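# Flip the gripper housing and return it to its tray

## Task

Invert the loose gripper housing and set it back into its tray with both halves still joined, letting it stick out past the tray's open side by a fingernail's width at most. The tray is free to move, so it must end up resting on all four of its feet on the raised bench top, with none of those feet hanging more than half past an edge. Finally release the housing and pull the hands away.

## Robot and tools

Robot: two arms with five-finger hands. left_arm carries a left hand and sits on the +y side; right_arm carries a right hand. The names do not match image sides. Measured bases: left_arm at (+0.020, +0.339, 0) m, right_arm at (+0.009, -0.285, 0) m, each turned only slightly about z.

Scene frame: origin at table-top height, midway between the nominal bases. +x points out over the table, +z up, +y toward left_arm. Reported positions (metres) and quaternions (wxyz) use this frame. Pose offsets in commands use instead the axes of that arm's current Hand target.

Hand point: 0.05 m in front of the palm and 0.15 m from the wrist mount. Its +z runs along the straight fingers, +y out of the palm, and +x across the palm away from the thumb on the right hand (toward the thumb on the left hand). Straight fingers reach 0.06 to 0.07 m past the point, 0.06 m behind it along -y. A wrist bracket on the little-finger side can strike things. Thumb turned in front of the palm plus fingers can hold objects about 0.035 to 0.065 m thick, or a handle down to about 0.025 m.

The 28-number row (all values in [-1, 1]); one list covers both arms, left first. Numbers 1-14 are left_arm, 15-28 right_arm. Per arm, in order: dx, dy, dz, rx, ry, rz, then little, ring, middle, index, thumb_bend, thumb_turn, force_limit, speed.
- dx..rz are an offset, not a pose. They are measured from the Hand target as it stood when the action or move began, along that target's own axes. 1.0 equals 0.6 m of travel or 180 degrees. rx, ry, rz form a single rotation vector. Every row in an action counts from that same start, so repeating an offset in a new call moves further. Six zeros re-request the current Hand target.
- Finger and thumb_bend targets: +1 straight/open, -1 curled. thumb_turn: +1 beside the palm, -1 across in front of it.
- force_limit: -1 gives about 0 N, +1 gives 10 N at a fingertip (15 N on thumb motors); a closing motor halts there. speed: -1 almost zero, rising linearly to full at +0.48 and beyond; full travel takes 0.49 s. For a soft grip close at speed -0.94 or less.
- No hand value means keep as is. To leave a hand unchanged, resend the eight hand numbers of its last executed row; if it has had none, send its hand_measured six values plus hand_force_limit and hand_speed.

Tools:
- execute_actions(actions, cameras): actions is a list of actions; each action is up to 15 rows, one per 1/30 s step, and a short action repeats its final row. Each action lasts 0.5 s. cameras: list of names, ["all"], or []; images appear by default only with an empty actions list.
- move(target, speed, blend, blocking, cameras): target is one 28-number row or a list of up to 15 rows, all offsets from the same starting Hand targets. speed in m/s, 0.002 to 4.3 (default 0.25); turn rate limit is twice that in rad/s. blend in metres rounds corners between listed targets (0 means stop at each). All paths finish together and are capped at 10 s. Paths do not avoid obstacles or the other arm. blocking=false returns after about 0.5 s while motion continues. The extra line reads move: with done, off_target, moving, held or fault, plus limits=paced (pose clipped) or limits=held (steps withheld).
- wait(seconds 0 to 10), stop() brakes a running move, zoom_image(camera, region [x0,y0,x1,y1], at most 504x504 px) on the newest images, show_instructions() shows reference pages, finished_scene(scene=1) ends the scene irreversibly.

Cameras: cam_head_left, cam_head_right, cam_high, cam_low, cam_left_wrist, cam_right_wrist, each 896x504.

Results: end_effector_position and quat, Hand target (last commanded pose after clipping; next offsets start there), joint positions, velocities (may say within noise), torques (include arm weight; numbers 3 and 4 wrap at ±28 N m), motor temperatures, hand_measured, hand_stopped_by (moving, target, force, stalled, fault), hand_load_n (positive when the finger is pushed open; drop to about 0 means grip lost), hand_force_limit, hand_speed. Step readings list positions inside executed actions only.

Behaviour: arms track loosely and often rest 1 to 3 cm (up to 5 cm) short, usually low; send the remaining gap as a further offset. Orientation commands are clipped to 40 degrees from the measured orientation each step. A blocked arm keeps pushing until commanded back beyond its hand point. Faster motion hits harder. Avoid paths near an arm's own base. A locked finger holds at least 15 N; to grip harder raise force_limit and send a more closed target; to loosen, send a more open one.

Avoid: dropping or tossing parts, releasing moving parts, slamming or hard pushes, hitting fixed objects, anything leaving the table, and any contact between the two hands or arms, which can fail the scene. Motors heat when holding loads or straining; at 85 °C a MOTOR HOT line appears, and at 100 °C that arm goes limp for 30 s or more. Thinking time lets the scene run with the last command held. A loose object may occasionally get nudged by outside pushes.

Each tool is called as name(argument=value, ...) on one line, values as JSON.

Reference images:

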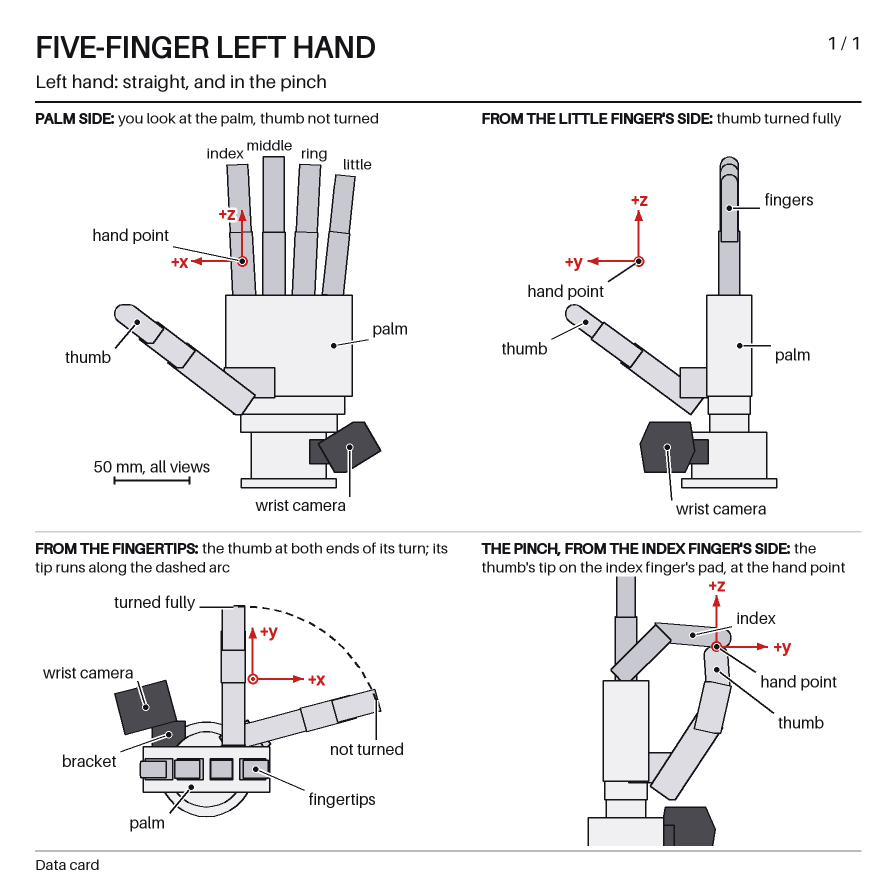

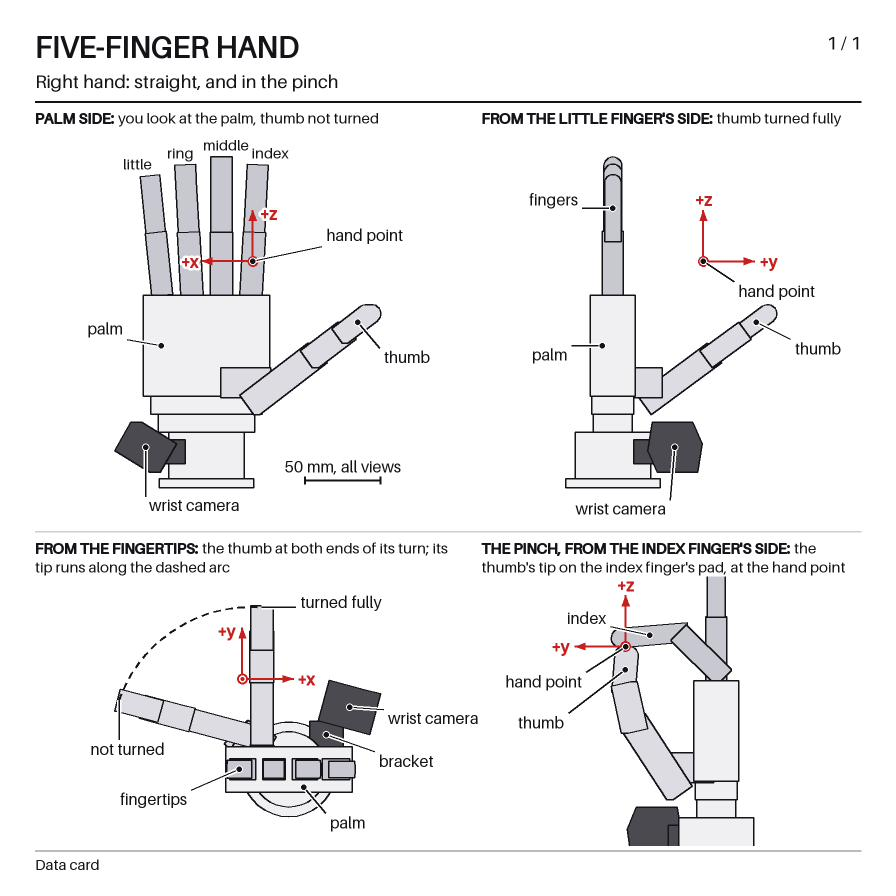

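## Session

execute_actions(actions=[])

Scene clock: 0.00 s.
left_arm: end_effector_position=(+0.6218, +0.8043, +0.3496) hand_measured=(+1.000, +1.000, +1.000, +1.000, +1.000, +1.000) hand_load_n=(+0.0, +0.0, +0.0, +0.0, +0.0, +0.0) hand_stopped_by=(target, target, target, target, target, target) hand_force_limit=0.00 hand_speed=-0.80 end_effector_quat_wxyz=(+0.368, -0.354, +0.728, +0.458) | right_arm: end_effector_position=(+0.2802, -0.5190, +0.1066) hand_measured=(+1.000, +1.000, +1.000, +1.000, +1.000, +1.000) hand_load_n=(+0.0, +0.0, +0.0, +0.0, +0.0, +0.0) hand_stopped_by=(target, target, target, target, target, target) hand_force_limit=0.00 hand_speed=-0.80 end_effector_quat_wxyz=(+0.344, -0.441, +0.828, +0.042)
Joint positions: left_arm=[0.447 1.983 1.976 -0.494 -0.874 1.614] | right_arm=[-1.081 1.57 1.06 -1.15 -0.704 -0.506]
Joint velocities: within noise
Joint torques (N m): no reading
Motor temperatures (°C): left_arm=[36 34 40 38 39 36] | right_arm=[40 37 38 37 34 35]
Heat: left arm: hottest elbow 40 °C; right arm: hottest waist 40 °C.
Hand target: left_arm +0.6234, +0.8050, +0.3681; +0.383, -0.359, +0.718, +0.458 | right_arm +0.2842, -0.5261, +0.1124; +0.345, -0.444, +0.826, +0.031

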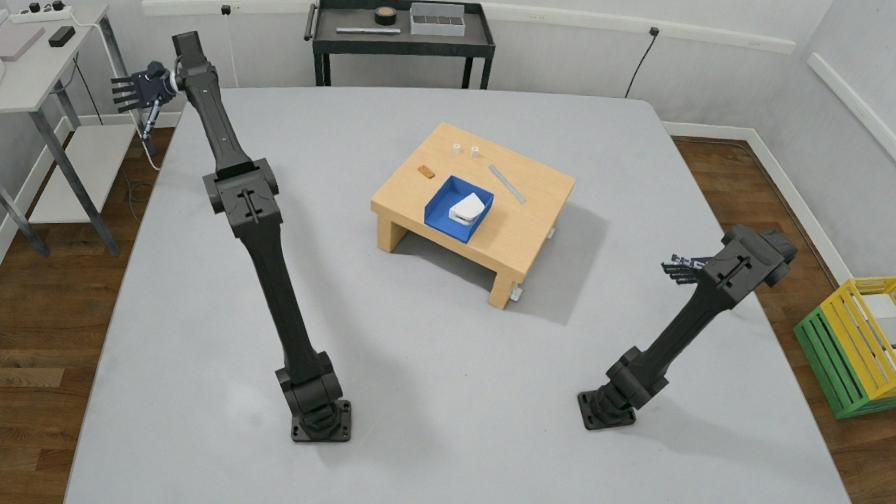

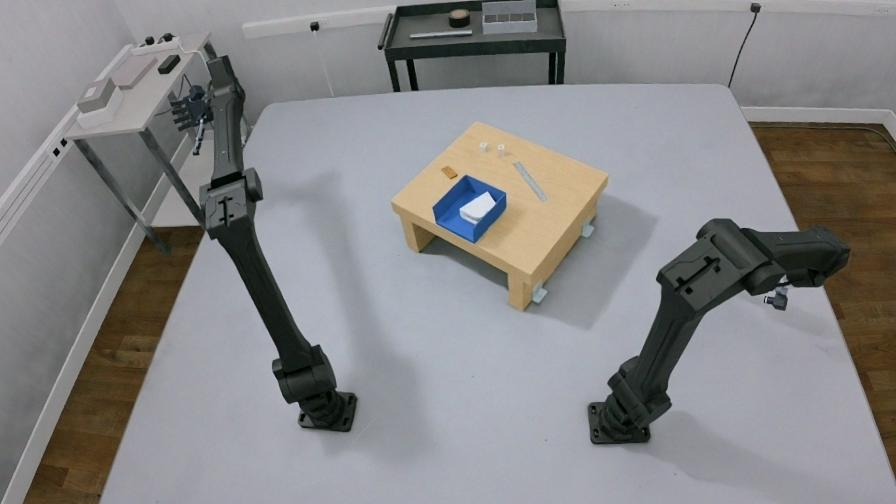

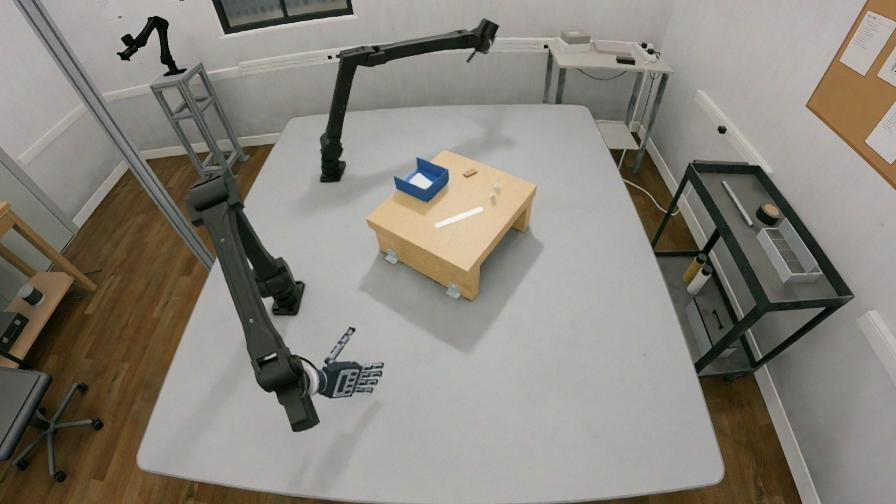

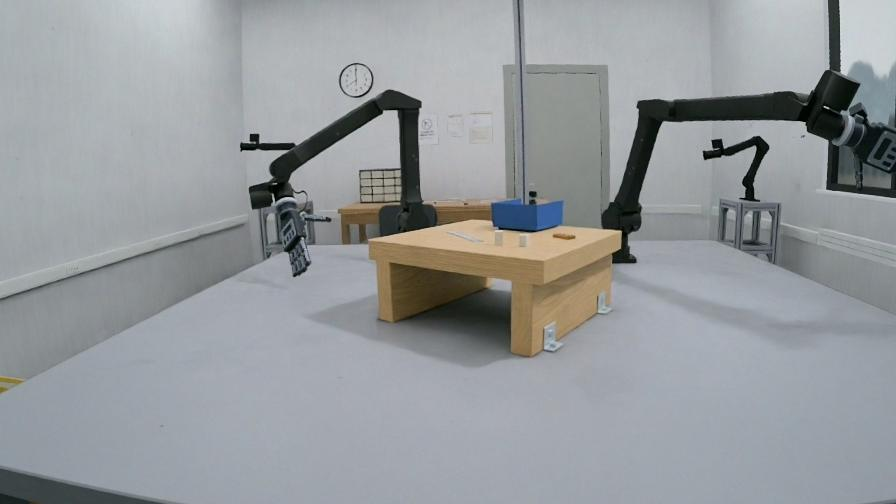

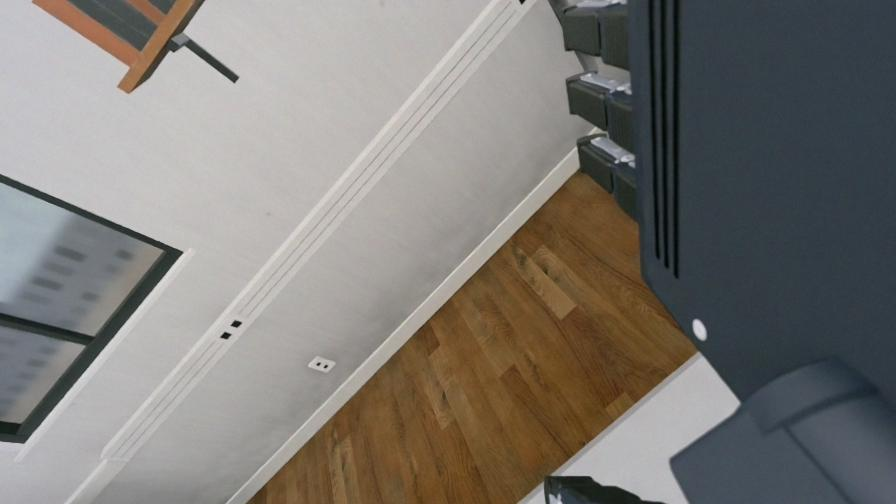

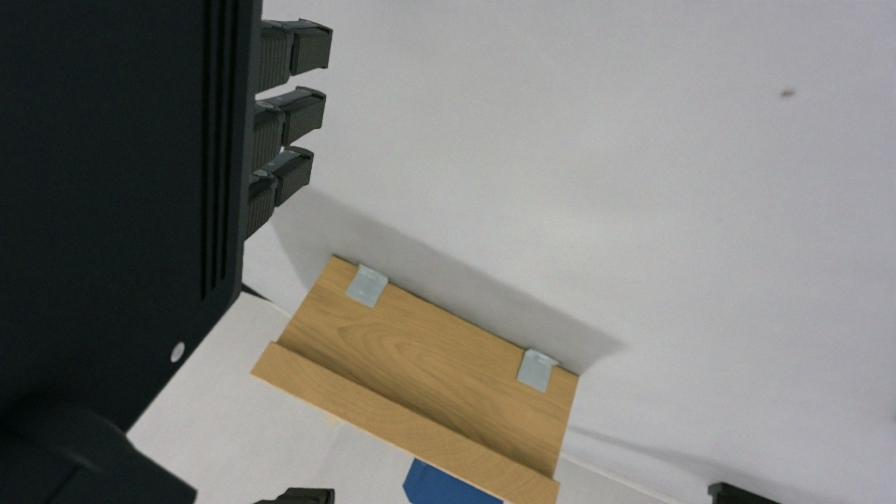

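zoom_image(camera="cam_head_left", region=[360, 120, 600, 260])

zoom_image(camera="cam_head_right", region=[390, 120, 630, 260])

zoom_image(camera="cam_high", region=[360, 140, 540, 245])

zoom_image(camera="cam_low", region=[420, 160, 630, 280])

zoom_image(camera="cam_head_right", region=[420, 160, 520, 250])

zoom_image(camera="cam_head_left", region=[410, 160, 510, 250])

zoom_image(camera="cam_high", region=[385, 145, 465, 210])

zoom_image(camera="cam_low", region=[480, 170, 580, 240])

Scaled by 2.100 from the camera's 896x504 image, which has a finer 1280x720 frame.

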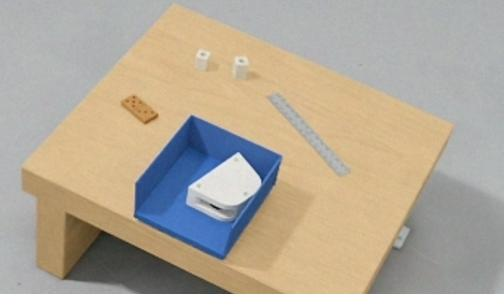

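Scaled by 2.100 from the camera's 896x504 image, which has a finer 1280x720 frame.

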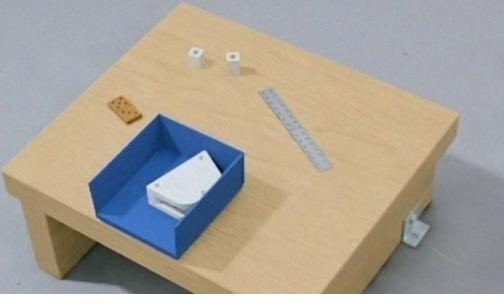

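Scaled by 2.800 from the camera's 896x504 image, which has a finer 1280x720 frame.

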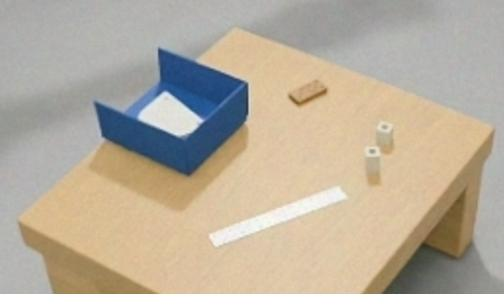

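Scaled by 2.400 from the camera's 896x504 image, which has a finer 1280x720 frame.

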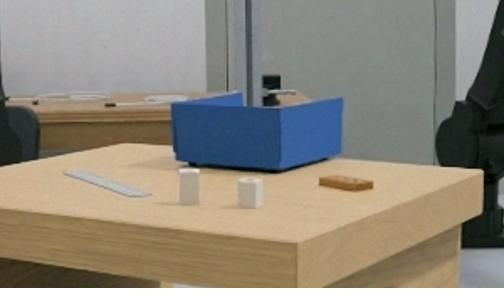

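Scaled by 5.040 from the camera's 896x504 image, which has a finer 1280x720 frame.

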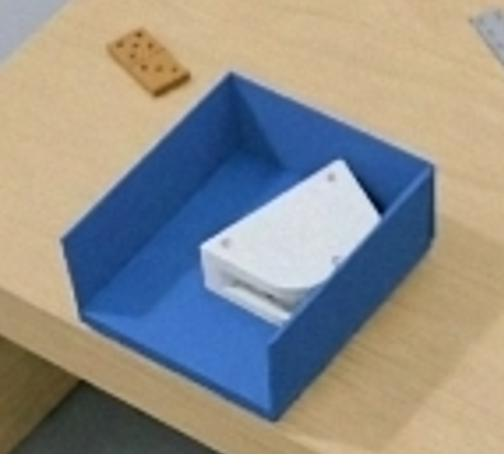

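Scaled by 5.040 from the camera's 896x504 image, which has a finer 1280x720 frame.

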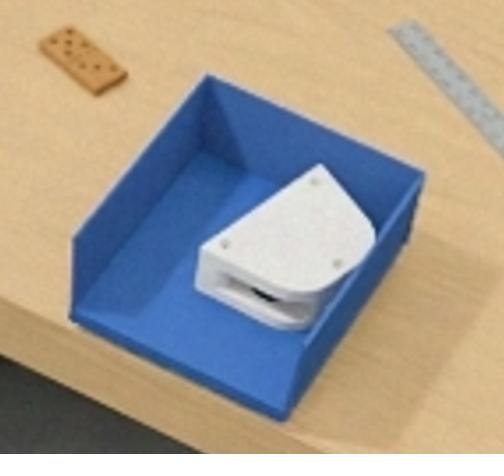

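Scaled by 6.300 from the camera's 896x504 image, which has a finer 1280x720 frame.

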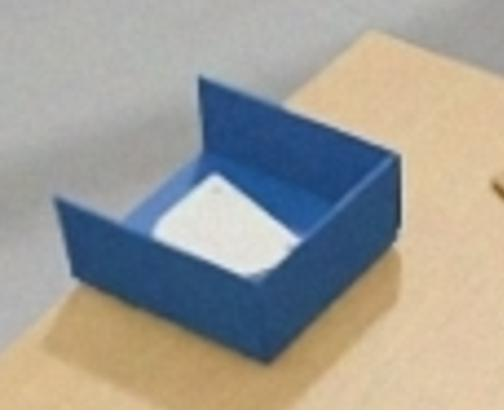

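Scaled by 5.040 from the camera's 896x504 image, which has a finer 1280x720 frame.

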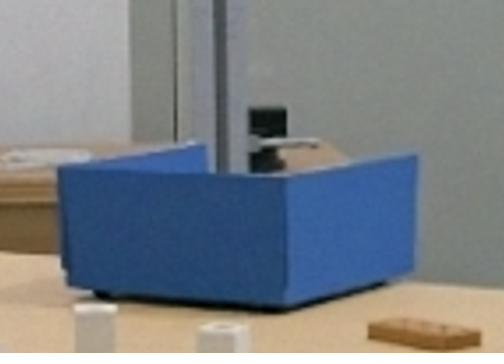

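zoom_image(camera="cam_head_right", region=[450, 180, 510, 230])

zoom_image(camera="cam_head_left", region=[440, 180, 500, 230])

zoom_image(camera="cam_high", region=[400, 150, 455, 205])

Scaled by 8.400 from the camera's 896x504 image, which has a finer 1280x720 frame.

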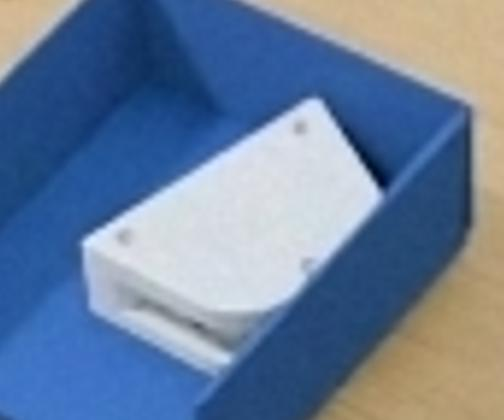

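Scaled by 8.400 from the camera's 896x504 image, which has a finer 1280x720 frame.

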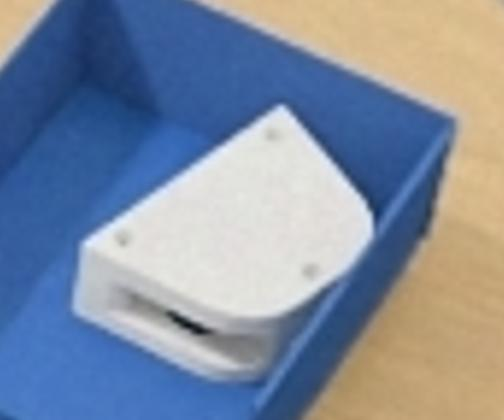

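Scaled by 9.164 from the camera's 896x504 image, which has a finer 1280x720 frame.

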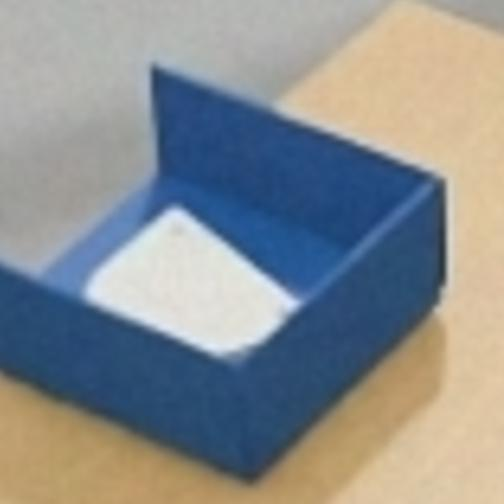

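move(target=[0.1345,0.0385,-0.661,0.1545,0.376,-0.0115,-1,-1,-1,1,1,1,0,0,0,0,0,0,0,0,1,1,1,1,1,1,0,-0.8], speed=0.3, cameras=["cam_head_left","cam_low"])

Scene clock: 747.30 s.
left_arm: end_effector_position=(+0.4843, +0.4304, +0.4182) hand_measured=(-1.000, -1.000, -1.000, +1.000, +1.000, +1.000) hand_load_n=(+0.0, +0.5, +0.0, +0.0, +0.0, +0.0) hand_stopped_by=(target, target, target, target, target, target) hand_force_limit=0.00 hand_speed=0.00 end_effector_quat_wxyz=(+0.179, -0.445, +0.876, -0.046) | right_arm: end_effector_position=(+0.2802, -0.5190, +0.1066) hand_measured=(+1.000, +1.000, +1.000, +1.000, +1.000, +1.000) hand_load_n=(+0.0, +0.0, +0.0, +0.0, +0.0, +0.0) hand_stopped_by=(target, target, target, target, target, target) hand_force_limit=0.00 hand_speed=-0.80 end_effector_quat_wxyz=(+0.344, -0.441, +0.828, +0.042)
Joint positions: left_arm=[0.18 1.601 2.104 -1.704 -0.028 0.777] | right_arm=[-1.081 1.57 1.06 -1.15 -0.704 -0.506]
Joint torques (N m): left_arm=[-0.56 -12.69 6.04 0.31 0.14 -0.17] | right_arm=[0.56 -9.64 7.97 -0.47 -0.47 0]
Motor temperatures (°C): left_arm=[35 45 52 35 39 32] | right_arm=[39 39 46 36 35 34]
Heat: left arm: hottest elbow 52 °C; right arm: hottest elbow 46 °C.
Hand target: left_arm +0.4792, +0.4298, +0.4198; +0.001, -0.466, +0.885, +0.001 | right_arm +0.2842, -0.5261, +0.1124; +0.345, -0.444, +0.826, +0.031
Off the commanded pose: left_arm 0.005 m, 21 deg | right_arm 0.010 m, 1 deg.
joint sent to its limit (left arm) — joint 4 (wrist pitch), lower limit. The joint targets are off in orientation, not in position.
move: off_target (left_arm)
Images, in order (width x height): cam_head_left 896x504, cam_low 896x504.

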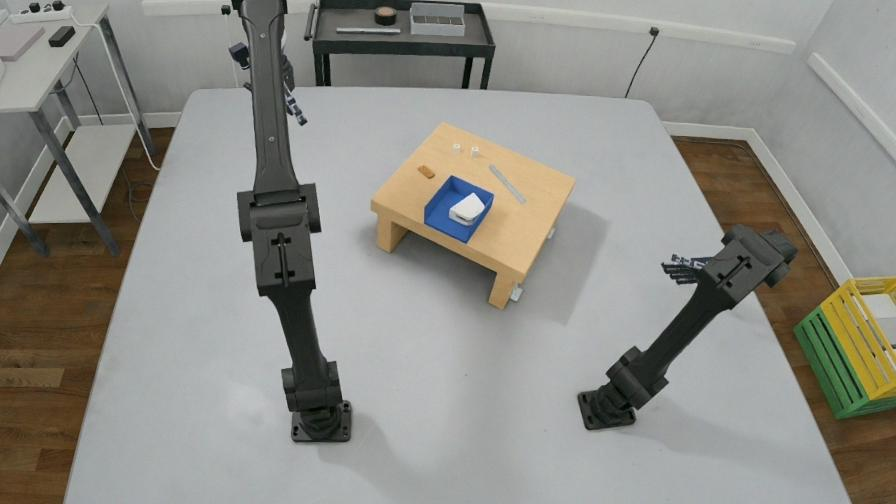

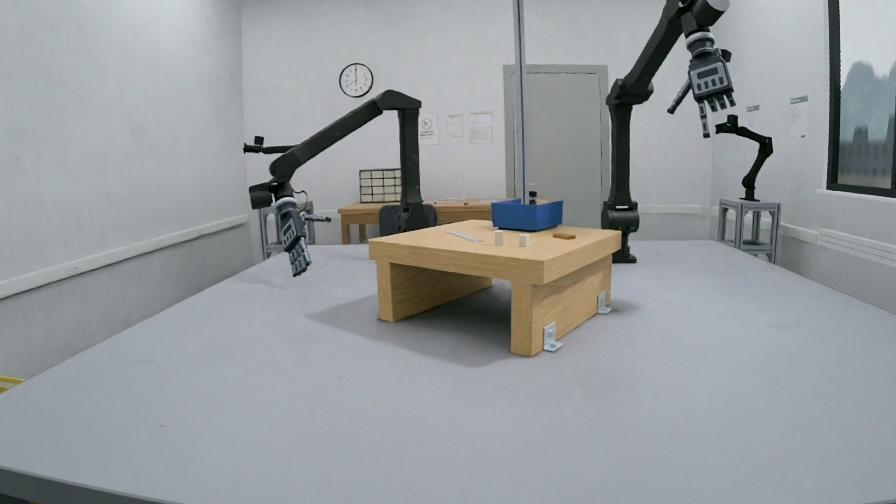

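move(target=[0.6695,-0.1632,0.1,0,0,0,-1,-1,-1,1,1,1,0,0,0,0,0,0,0,0,1,1,1,1,1,1,0,-0.8], speed=0.3, cameras=["all"])

Scene clock: 784.67 s.
left_arm: end_effector_position=(+0.3304, +0.0434, +0.3466) hand_measured=(-1.000, -1.000, -1.000, +1.000, +1.000, +1.000) hand_load_n=(+0.0, +0.0, +0.0, +0.0, +0.0, +0.0) hand_stopped_by=(target, target, target, target, target, target) hand_force_limit=0.00 hand_speed=0.00 end_effector_quat_wxyz=(+0.027, -0.458, +0.886, -0.073) | right_arm: end_effector_position=(+0.2802, -0.5190, +0.1066) hand_measured=(+1.000, +1.000, +1.000, +1.000, +1.000, +1.000) hand_load_n=(+0.0, +0.0, +0.5, +0.0, +0.0, +0.0) hand_stopped_by=(target, target, target, target, target, target) hand_force_limit=0.00 hand_speed=-0.80 end_effector_quat_wxyz=(+0.344, -0.441, +0.828, +0.042)
Joint positions: left_arm=[-0.637 1.537 1.826 -1.704 0.01 -0.059] | right_arm=[-1.081 1.57 1.06 -1.15 -0.704 -0.506]
Joint torques (N m): left_arm=[-0.5 -12.16 8.54 0.01 0.2 -0.18] | right_arm=[0.56 -9.64 7.98 -0.46 -0.47 0]
Heat: left arm: hottest elbow 50 °C; right arm: hottest elbow 46 °C.
Hand target: left_arm +0.3324, +0.0434, +0.3587; +0.001, -0.466, +0.885, +0.001 | right_arm +0.2842, -0.5261, +0.1124; +0.345, -0.444, +0.826, +0.031
Off the commanded pose: left_arm 0.012 m, 9 deg | right_arm 0.010 m, 1 deg.
joint sent to its limit (left arm) — joint 4 (wrist pitch), lower limit. The joint targets are off in orientation, not in position.
move: off_target (left_arm)
camera_calibration:
cam_left_wrist: T_world_to_cam=[[0.598197, -0.791058, 0.128016, -0.202627], [-0.737539, -0.481023, 0.473976, 0.0993013], [-0.313363, -0.377947, -0.871183, 0.535746], [0, 0, 0, 1]] pos_world=[0.362332, 0.0899609, 0.445606]

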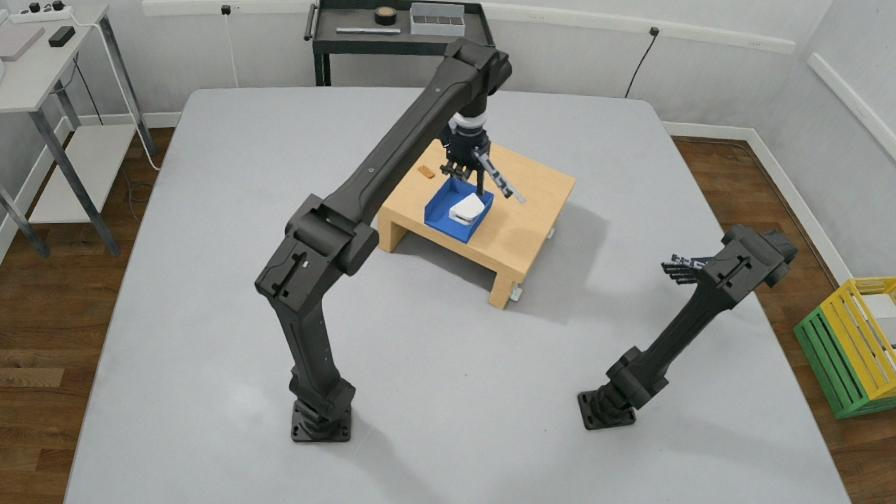

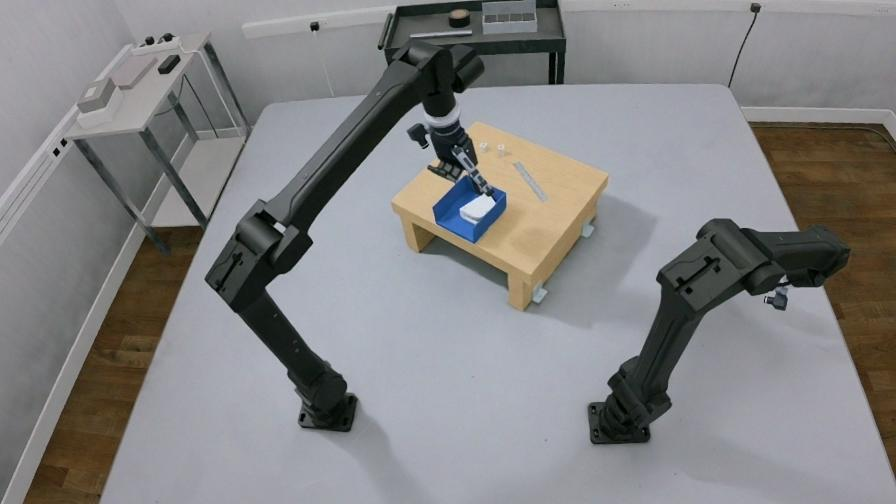

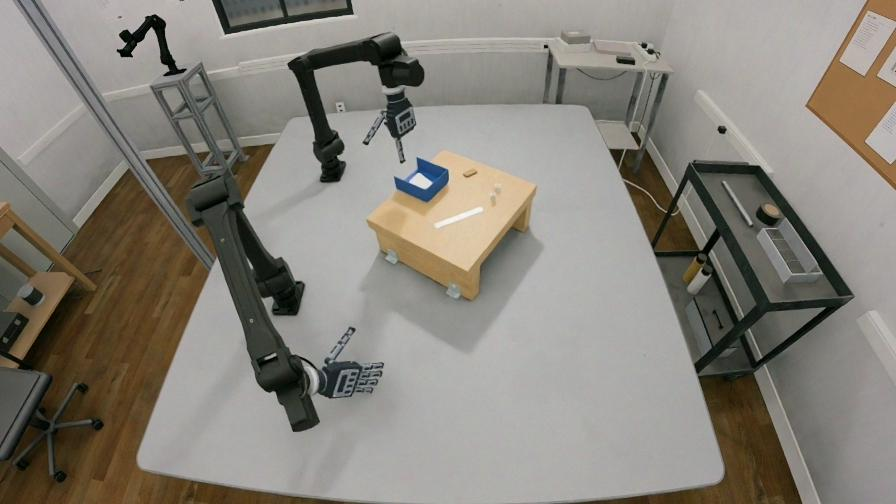

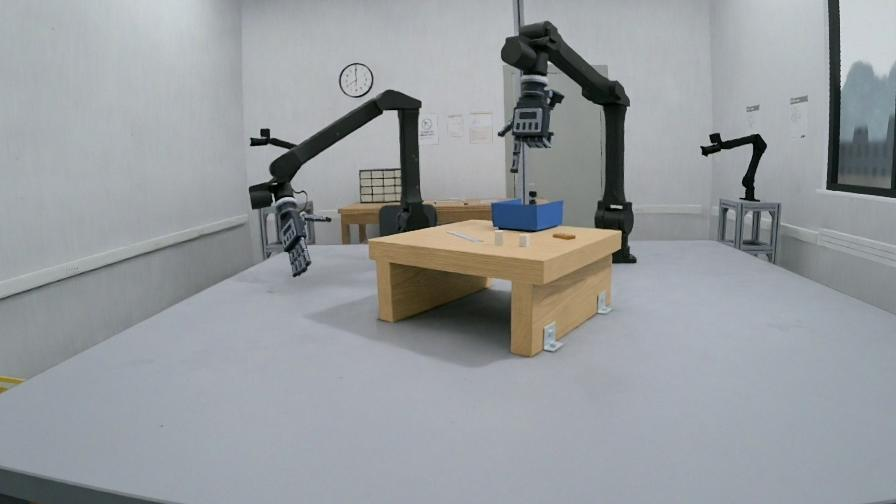

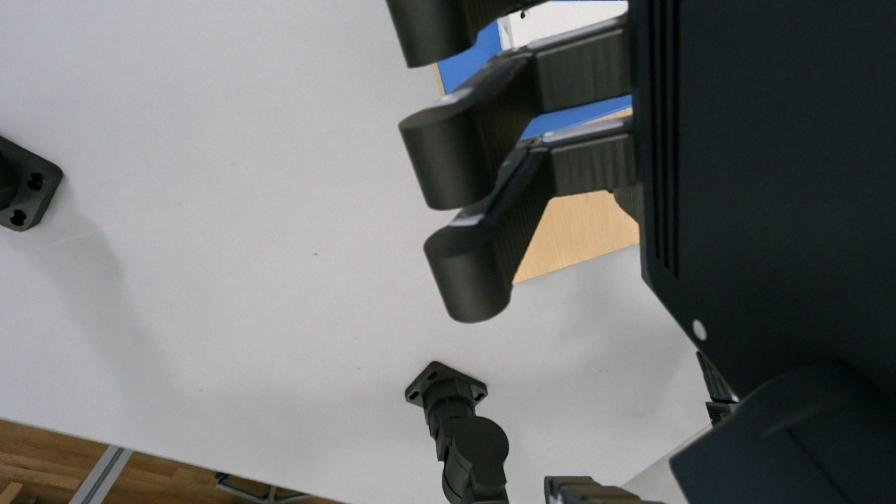

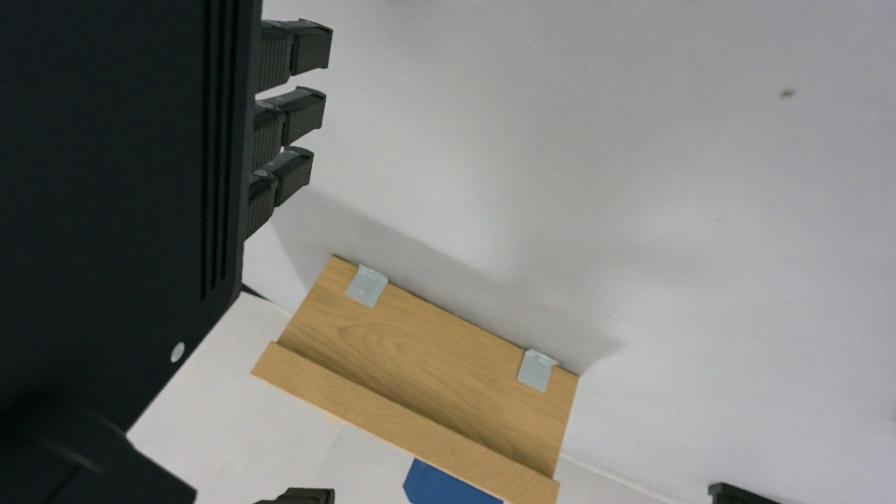

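zoom_image(camera="cam_head_left", region=[420, 140, 540, 250])

zoom_image(camera="cam_head_right", region=[410, 140, 530, 250])

zoom_image(camera="cam_high", region=[355, 110, 465, 210])

zoom_image(camera="cam_low", region=[480, 130, 590, 240])

Scaled by 4.200 from the camera's 896x504 image, which has a finer 1280x720 frame.

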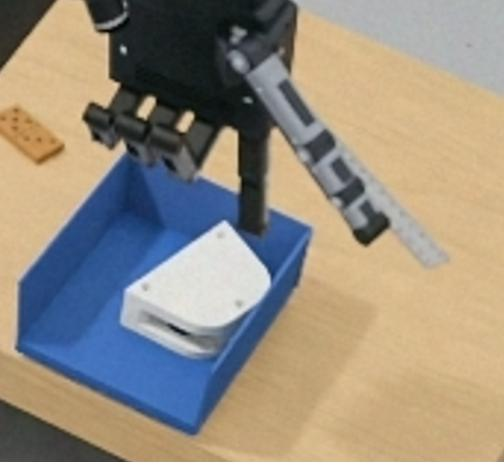

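Scaled by 4.200 from the camera's 896x504 image, which has a finer 1280x720 frame.

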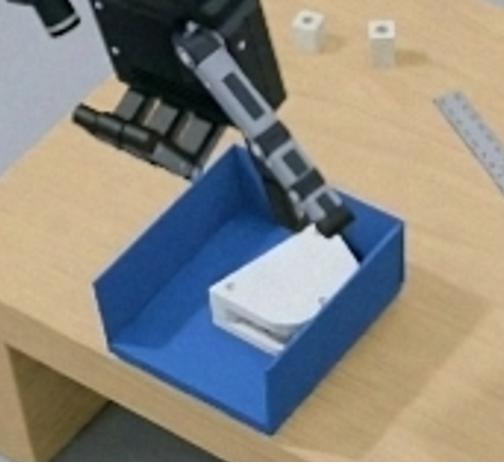

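Scaled by 4.582 from the camera's 896x504 image, which has a finer 1280x720 frame.

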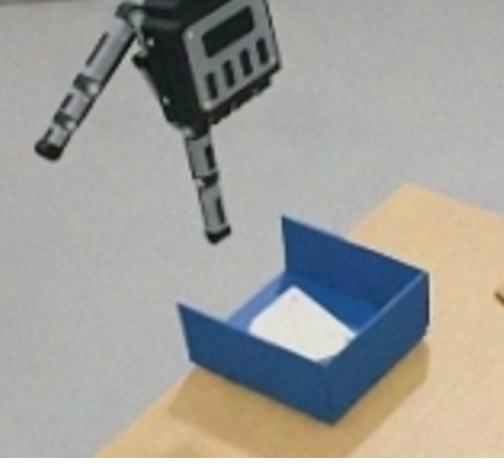

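Scaled by 4.582 from the camera's 896x504 image, which has a finer 1280x720 frame.

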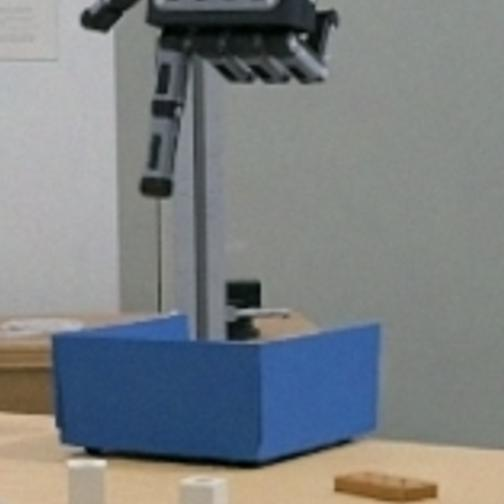

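move(target=[-0.0133,0.0167,0.0833,0,0,0,-1,-1,-1,1,1,1,0,0,0,0,0,0,0,0,1,1,1,1,1,1,0,-0.8], speed=0.15, cameras=["cam_head_left","cam_head_right","cam_high","cam_low"])

zoom_image(camera="cam_head_left", region=[420, 150, 520, 250])

zoom_image(camera="cam_high", region=[370, 120, 460, 210])

zoom_image(camera="cam_head_right", region=[420, 150, 520, 250])

Scene clock: 823.33 s.
left_arm: end_effector_position=(+0.3276, +0.0517, +0.3114) hand_measured=(-1.000, -1.000, -1.000, +1.000, +1.000, +1.000) hand_load_n=(+0.0, +0.0, +0.0, +0.0, +0.0, +0.0) hand_stopped_by=(target, target, target, target, target, target) hand_force_limit=0.00 hand_speed=0.00 end_effector_quat_wxyz=(+0.010, -0.464, +0.886, -0.027) | right_arm: end_effector_position=(+0.2802, -0.5190, +0.1066) hand_measured=(+1.000, +1.000, +1.000, +1.000, +1.000, +1.000) hand_load_n=(+0.0, +0.0, +0.0, +0.0, +0.0, +0.0) hand_stopped_by=(target, target, target, target, target, target) hand_force_limit=0.00 hand_speed=-0.80 end_effector_quat_wxyz=(+0.344, -0.441, +0.828, +0.042)
Joint positions: left_arm=[-0.627 1.564 1.755 -1.704 0.005 -0.06] | right_arm=[-1.081 1.57 1.06 -1.15 -0.704 -0.506]
Joint torques (N m): left_arm=[-0.67 -11.28 6.48 -0.14 -0.06 0] | right_arm=[0.62 -9.58 7.98 -0.46 -0.47 0]
Motor temperatures (°C): left_arm=[35 40 51 35 39 32] | right_arm=[39 39 46 35 35 34]
Heat: left arm: hottest elbow 51 °C; right arm: hottest elbow 46 °C.
Hand target: left_arm +0.3288, +0.0557, +0.3089; +0.001, -0.466, +0.885, +0.000 | right_arm +0.2842, -0.5261, +0.1124; +0.345, -0.444, +0.826, +0.031
Off the commanded pose: left_arm 0.005 m, 3 deg | right_arm 0.010 m, 1 deg.
joint sent to its limit (left arm) — joint 4 (wrist pitch), lower limit. The joint targets still meet the commanded pose.
move: off_target (left_arm)
Images, in order (width x height): cam_head_left 896x504, cam_head_right 896x504, cam_high 896x504, cam_low 896x504.

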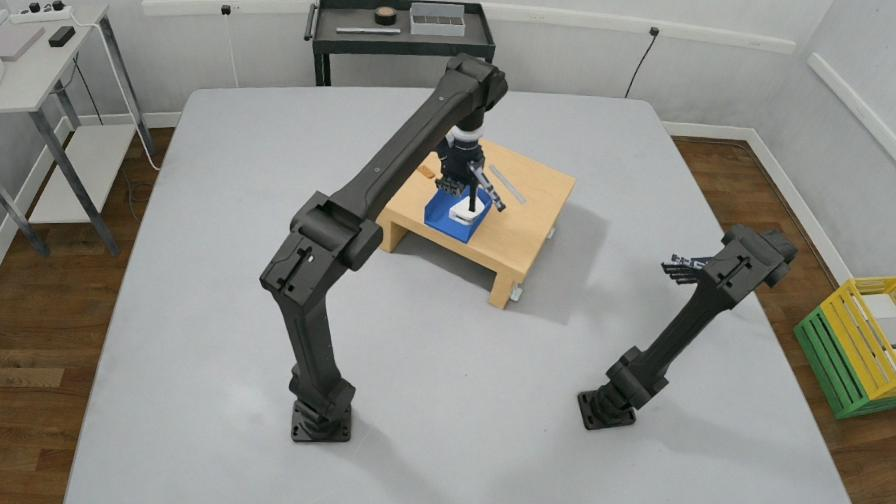

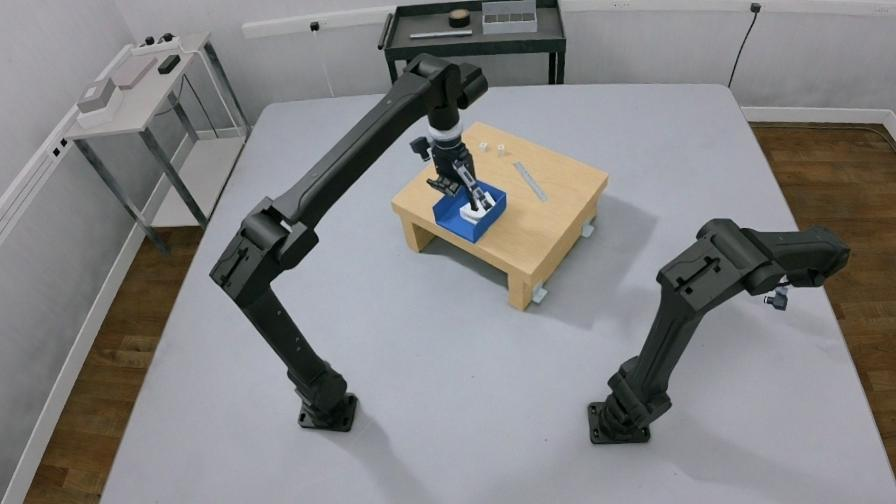

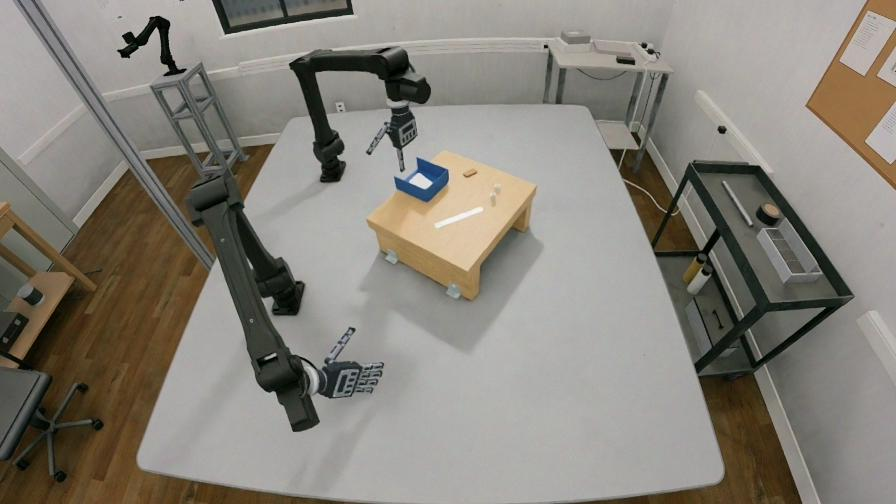

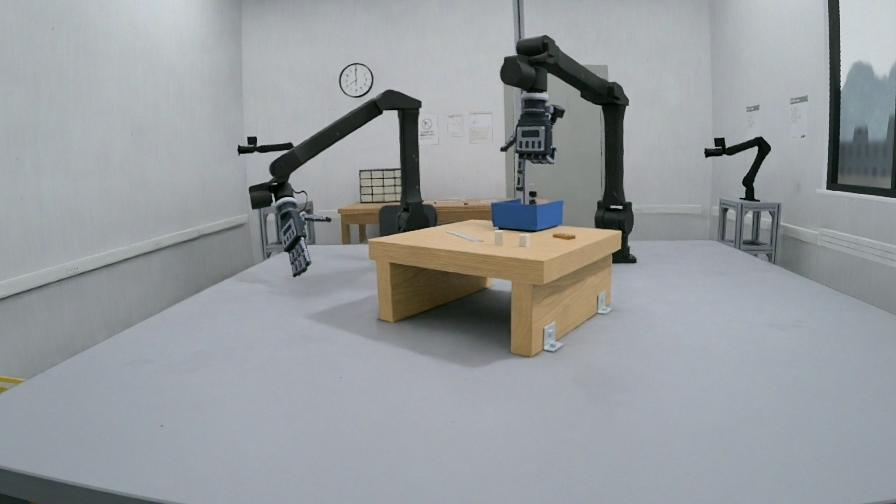

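Scaled by 5.040 from the camera's 896x504 image, which has a finer 1280x720 frame.

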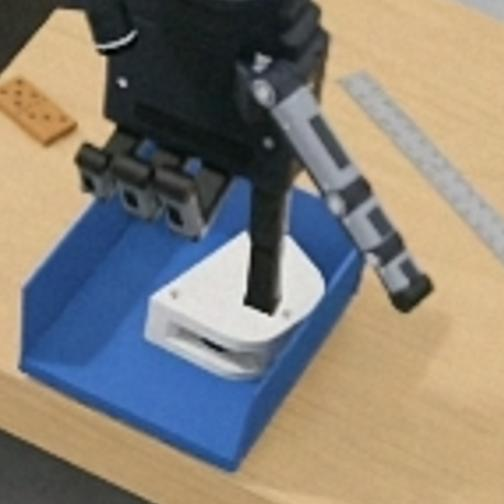

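Scaled by 5.600 from the camera's 896x504 image, which has a finer 1280x720 frame.

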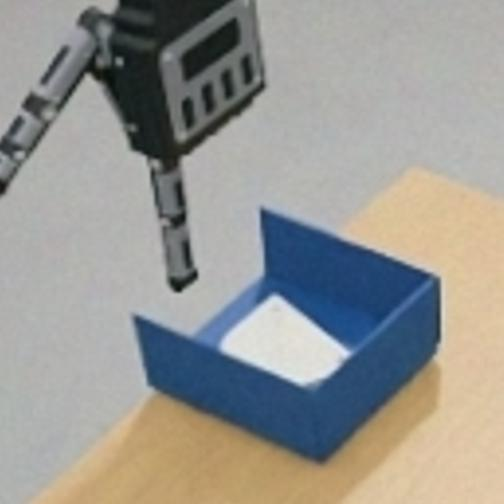

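Scaled by 5.040 from the camera's 896x504 image, which has a finer 1280x720 frame.

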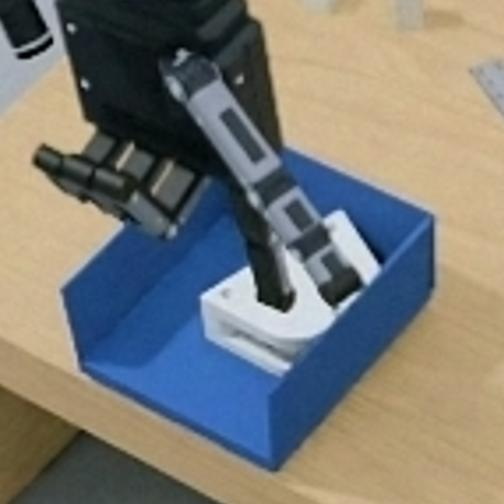

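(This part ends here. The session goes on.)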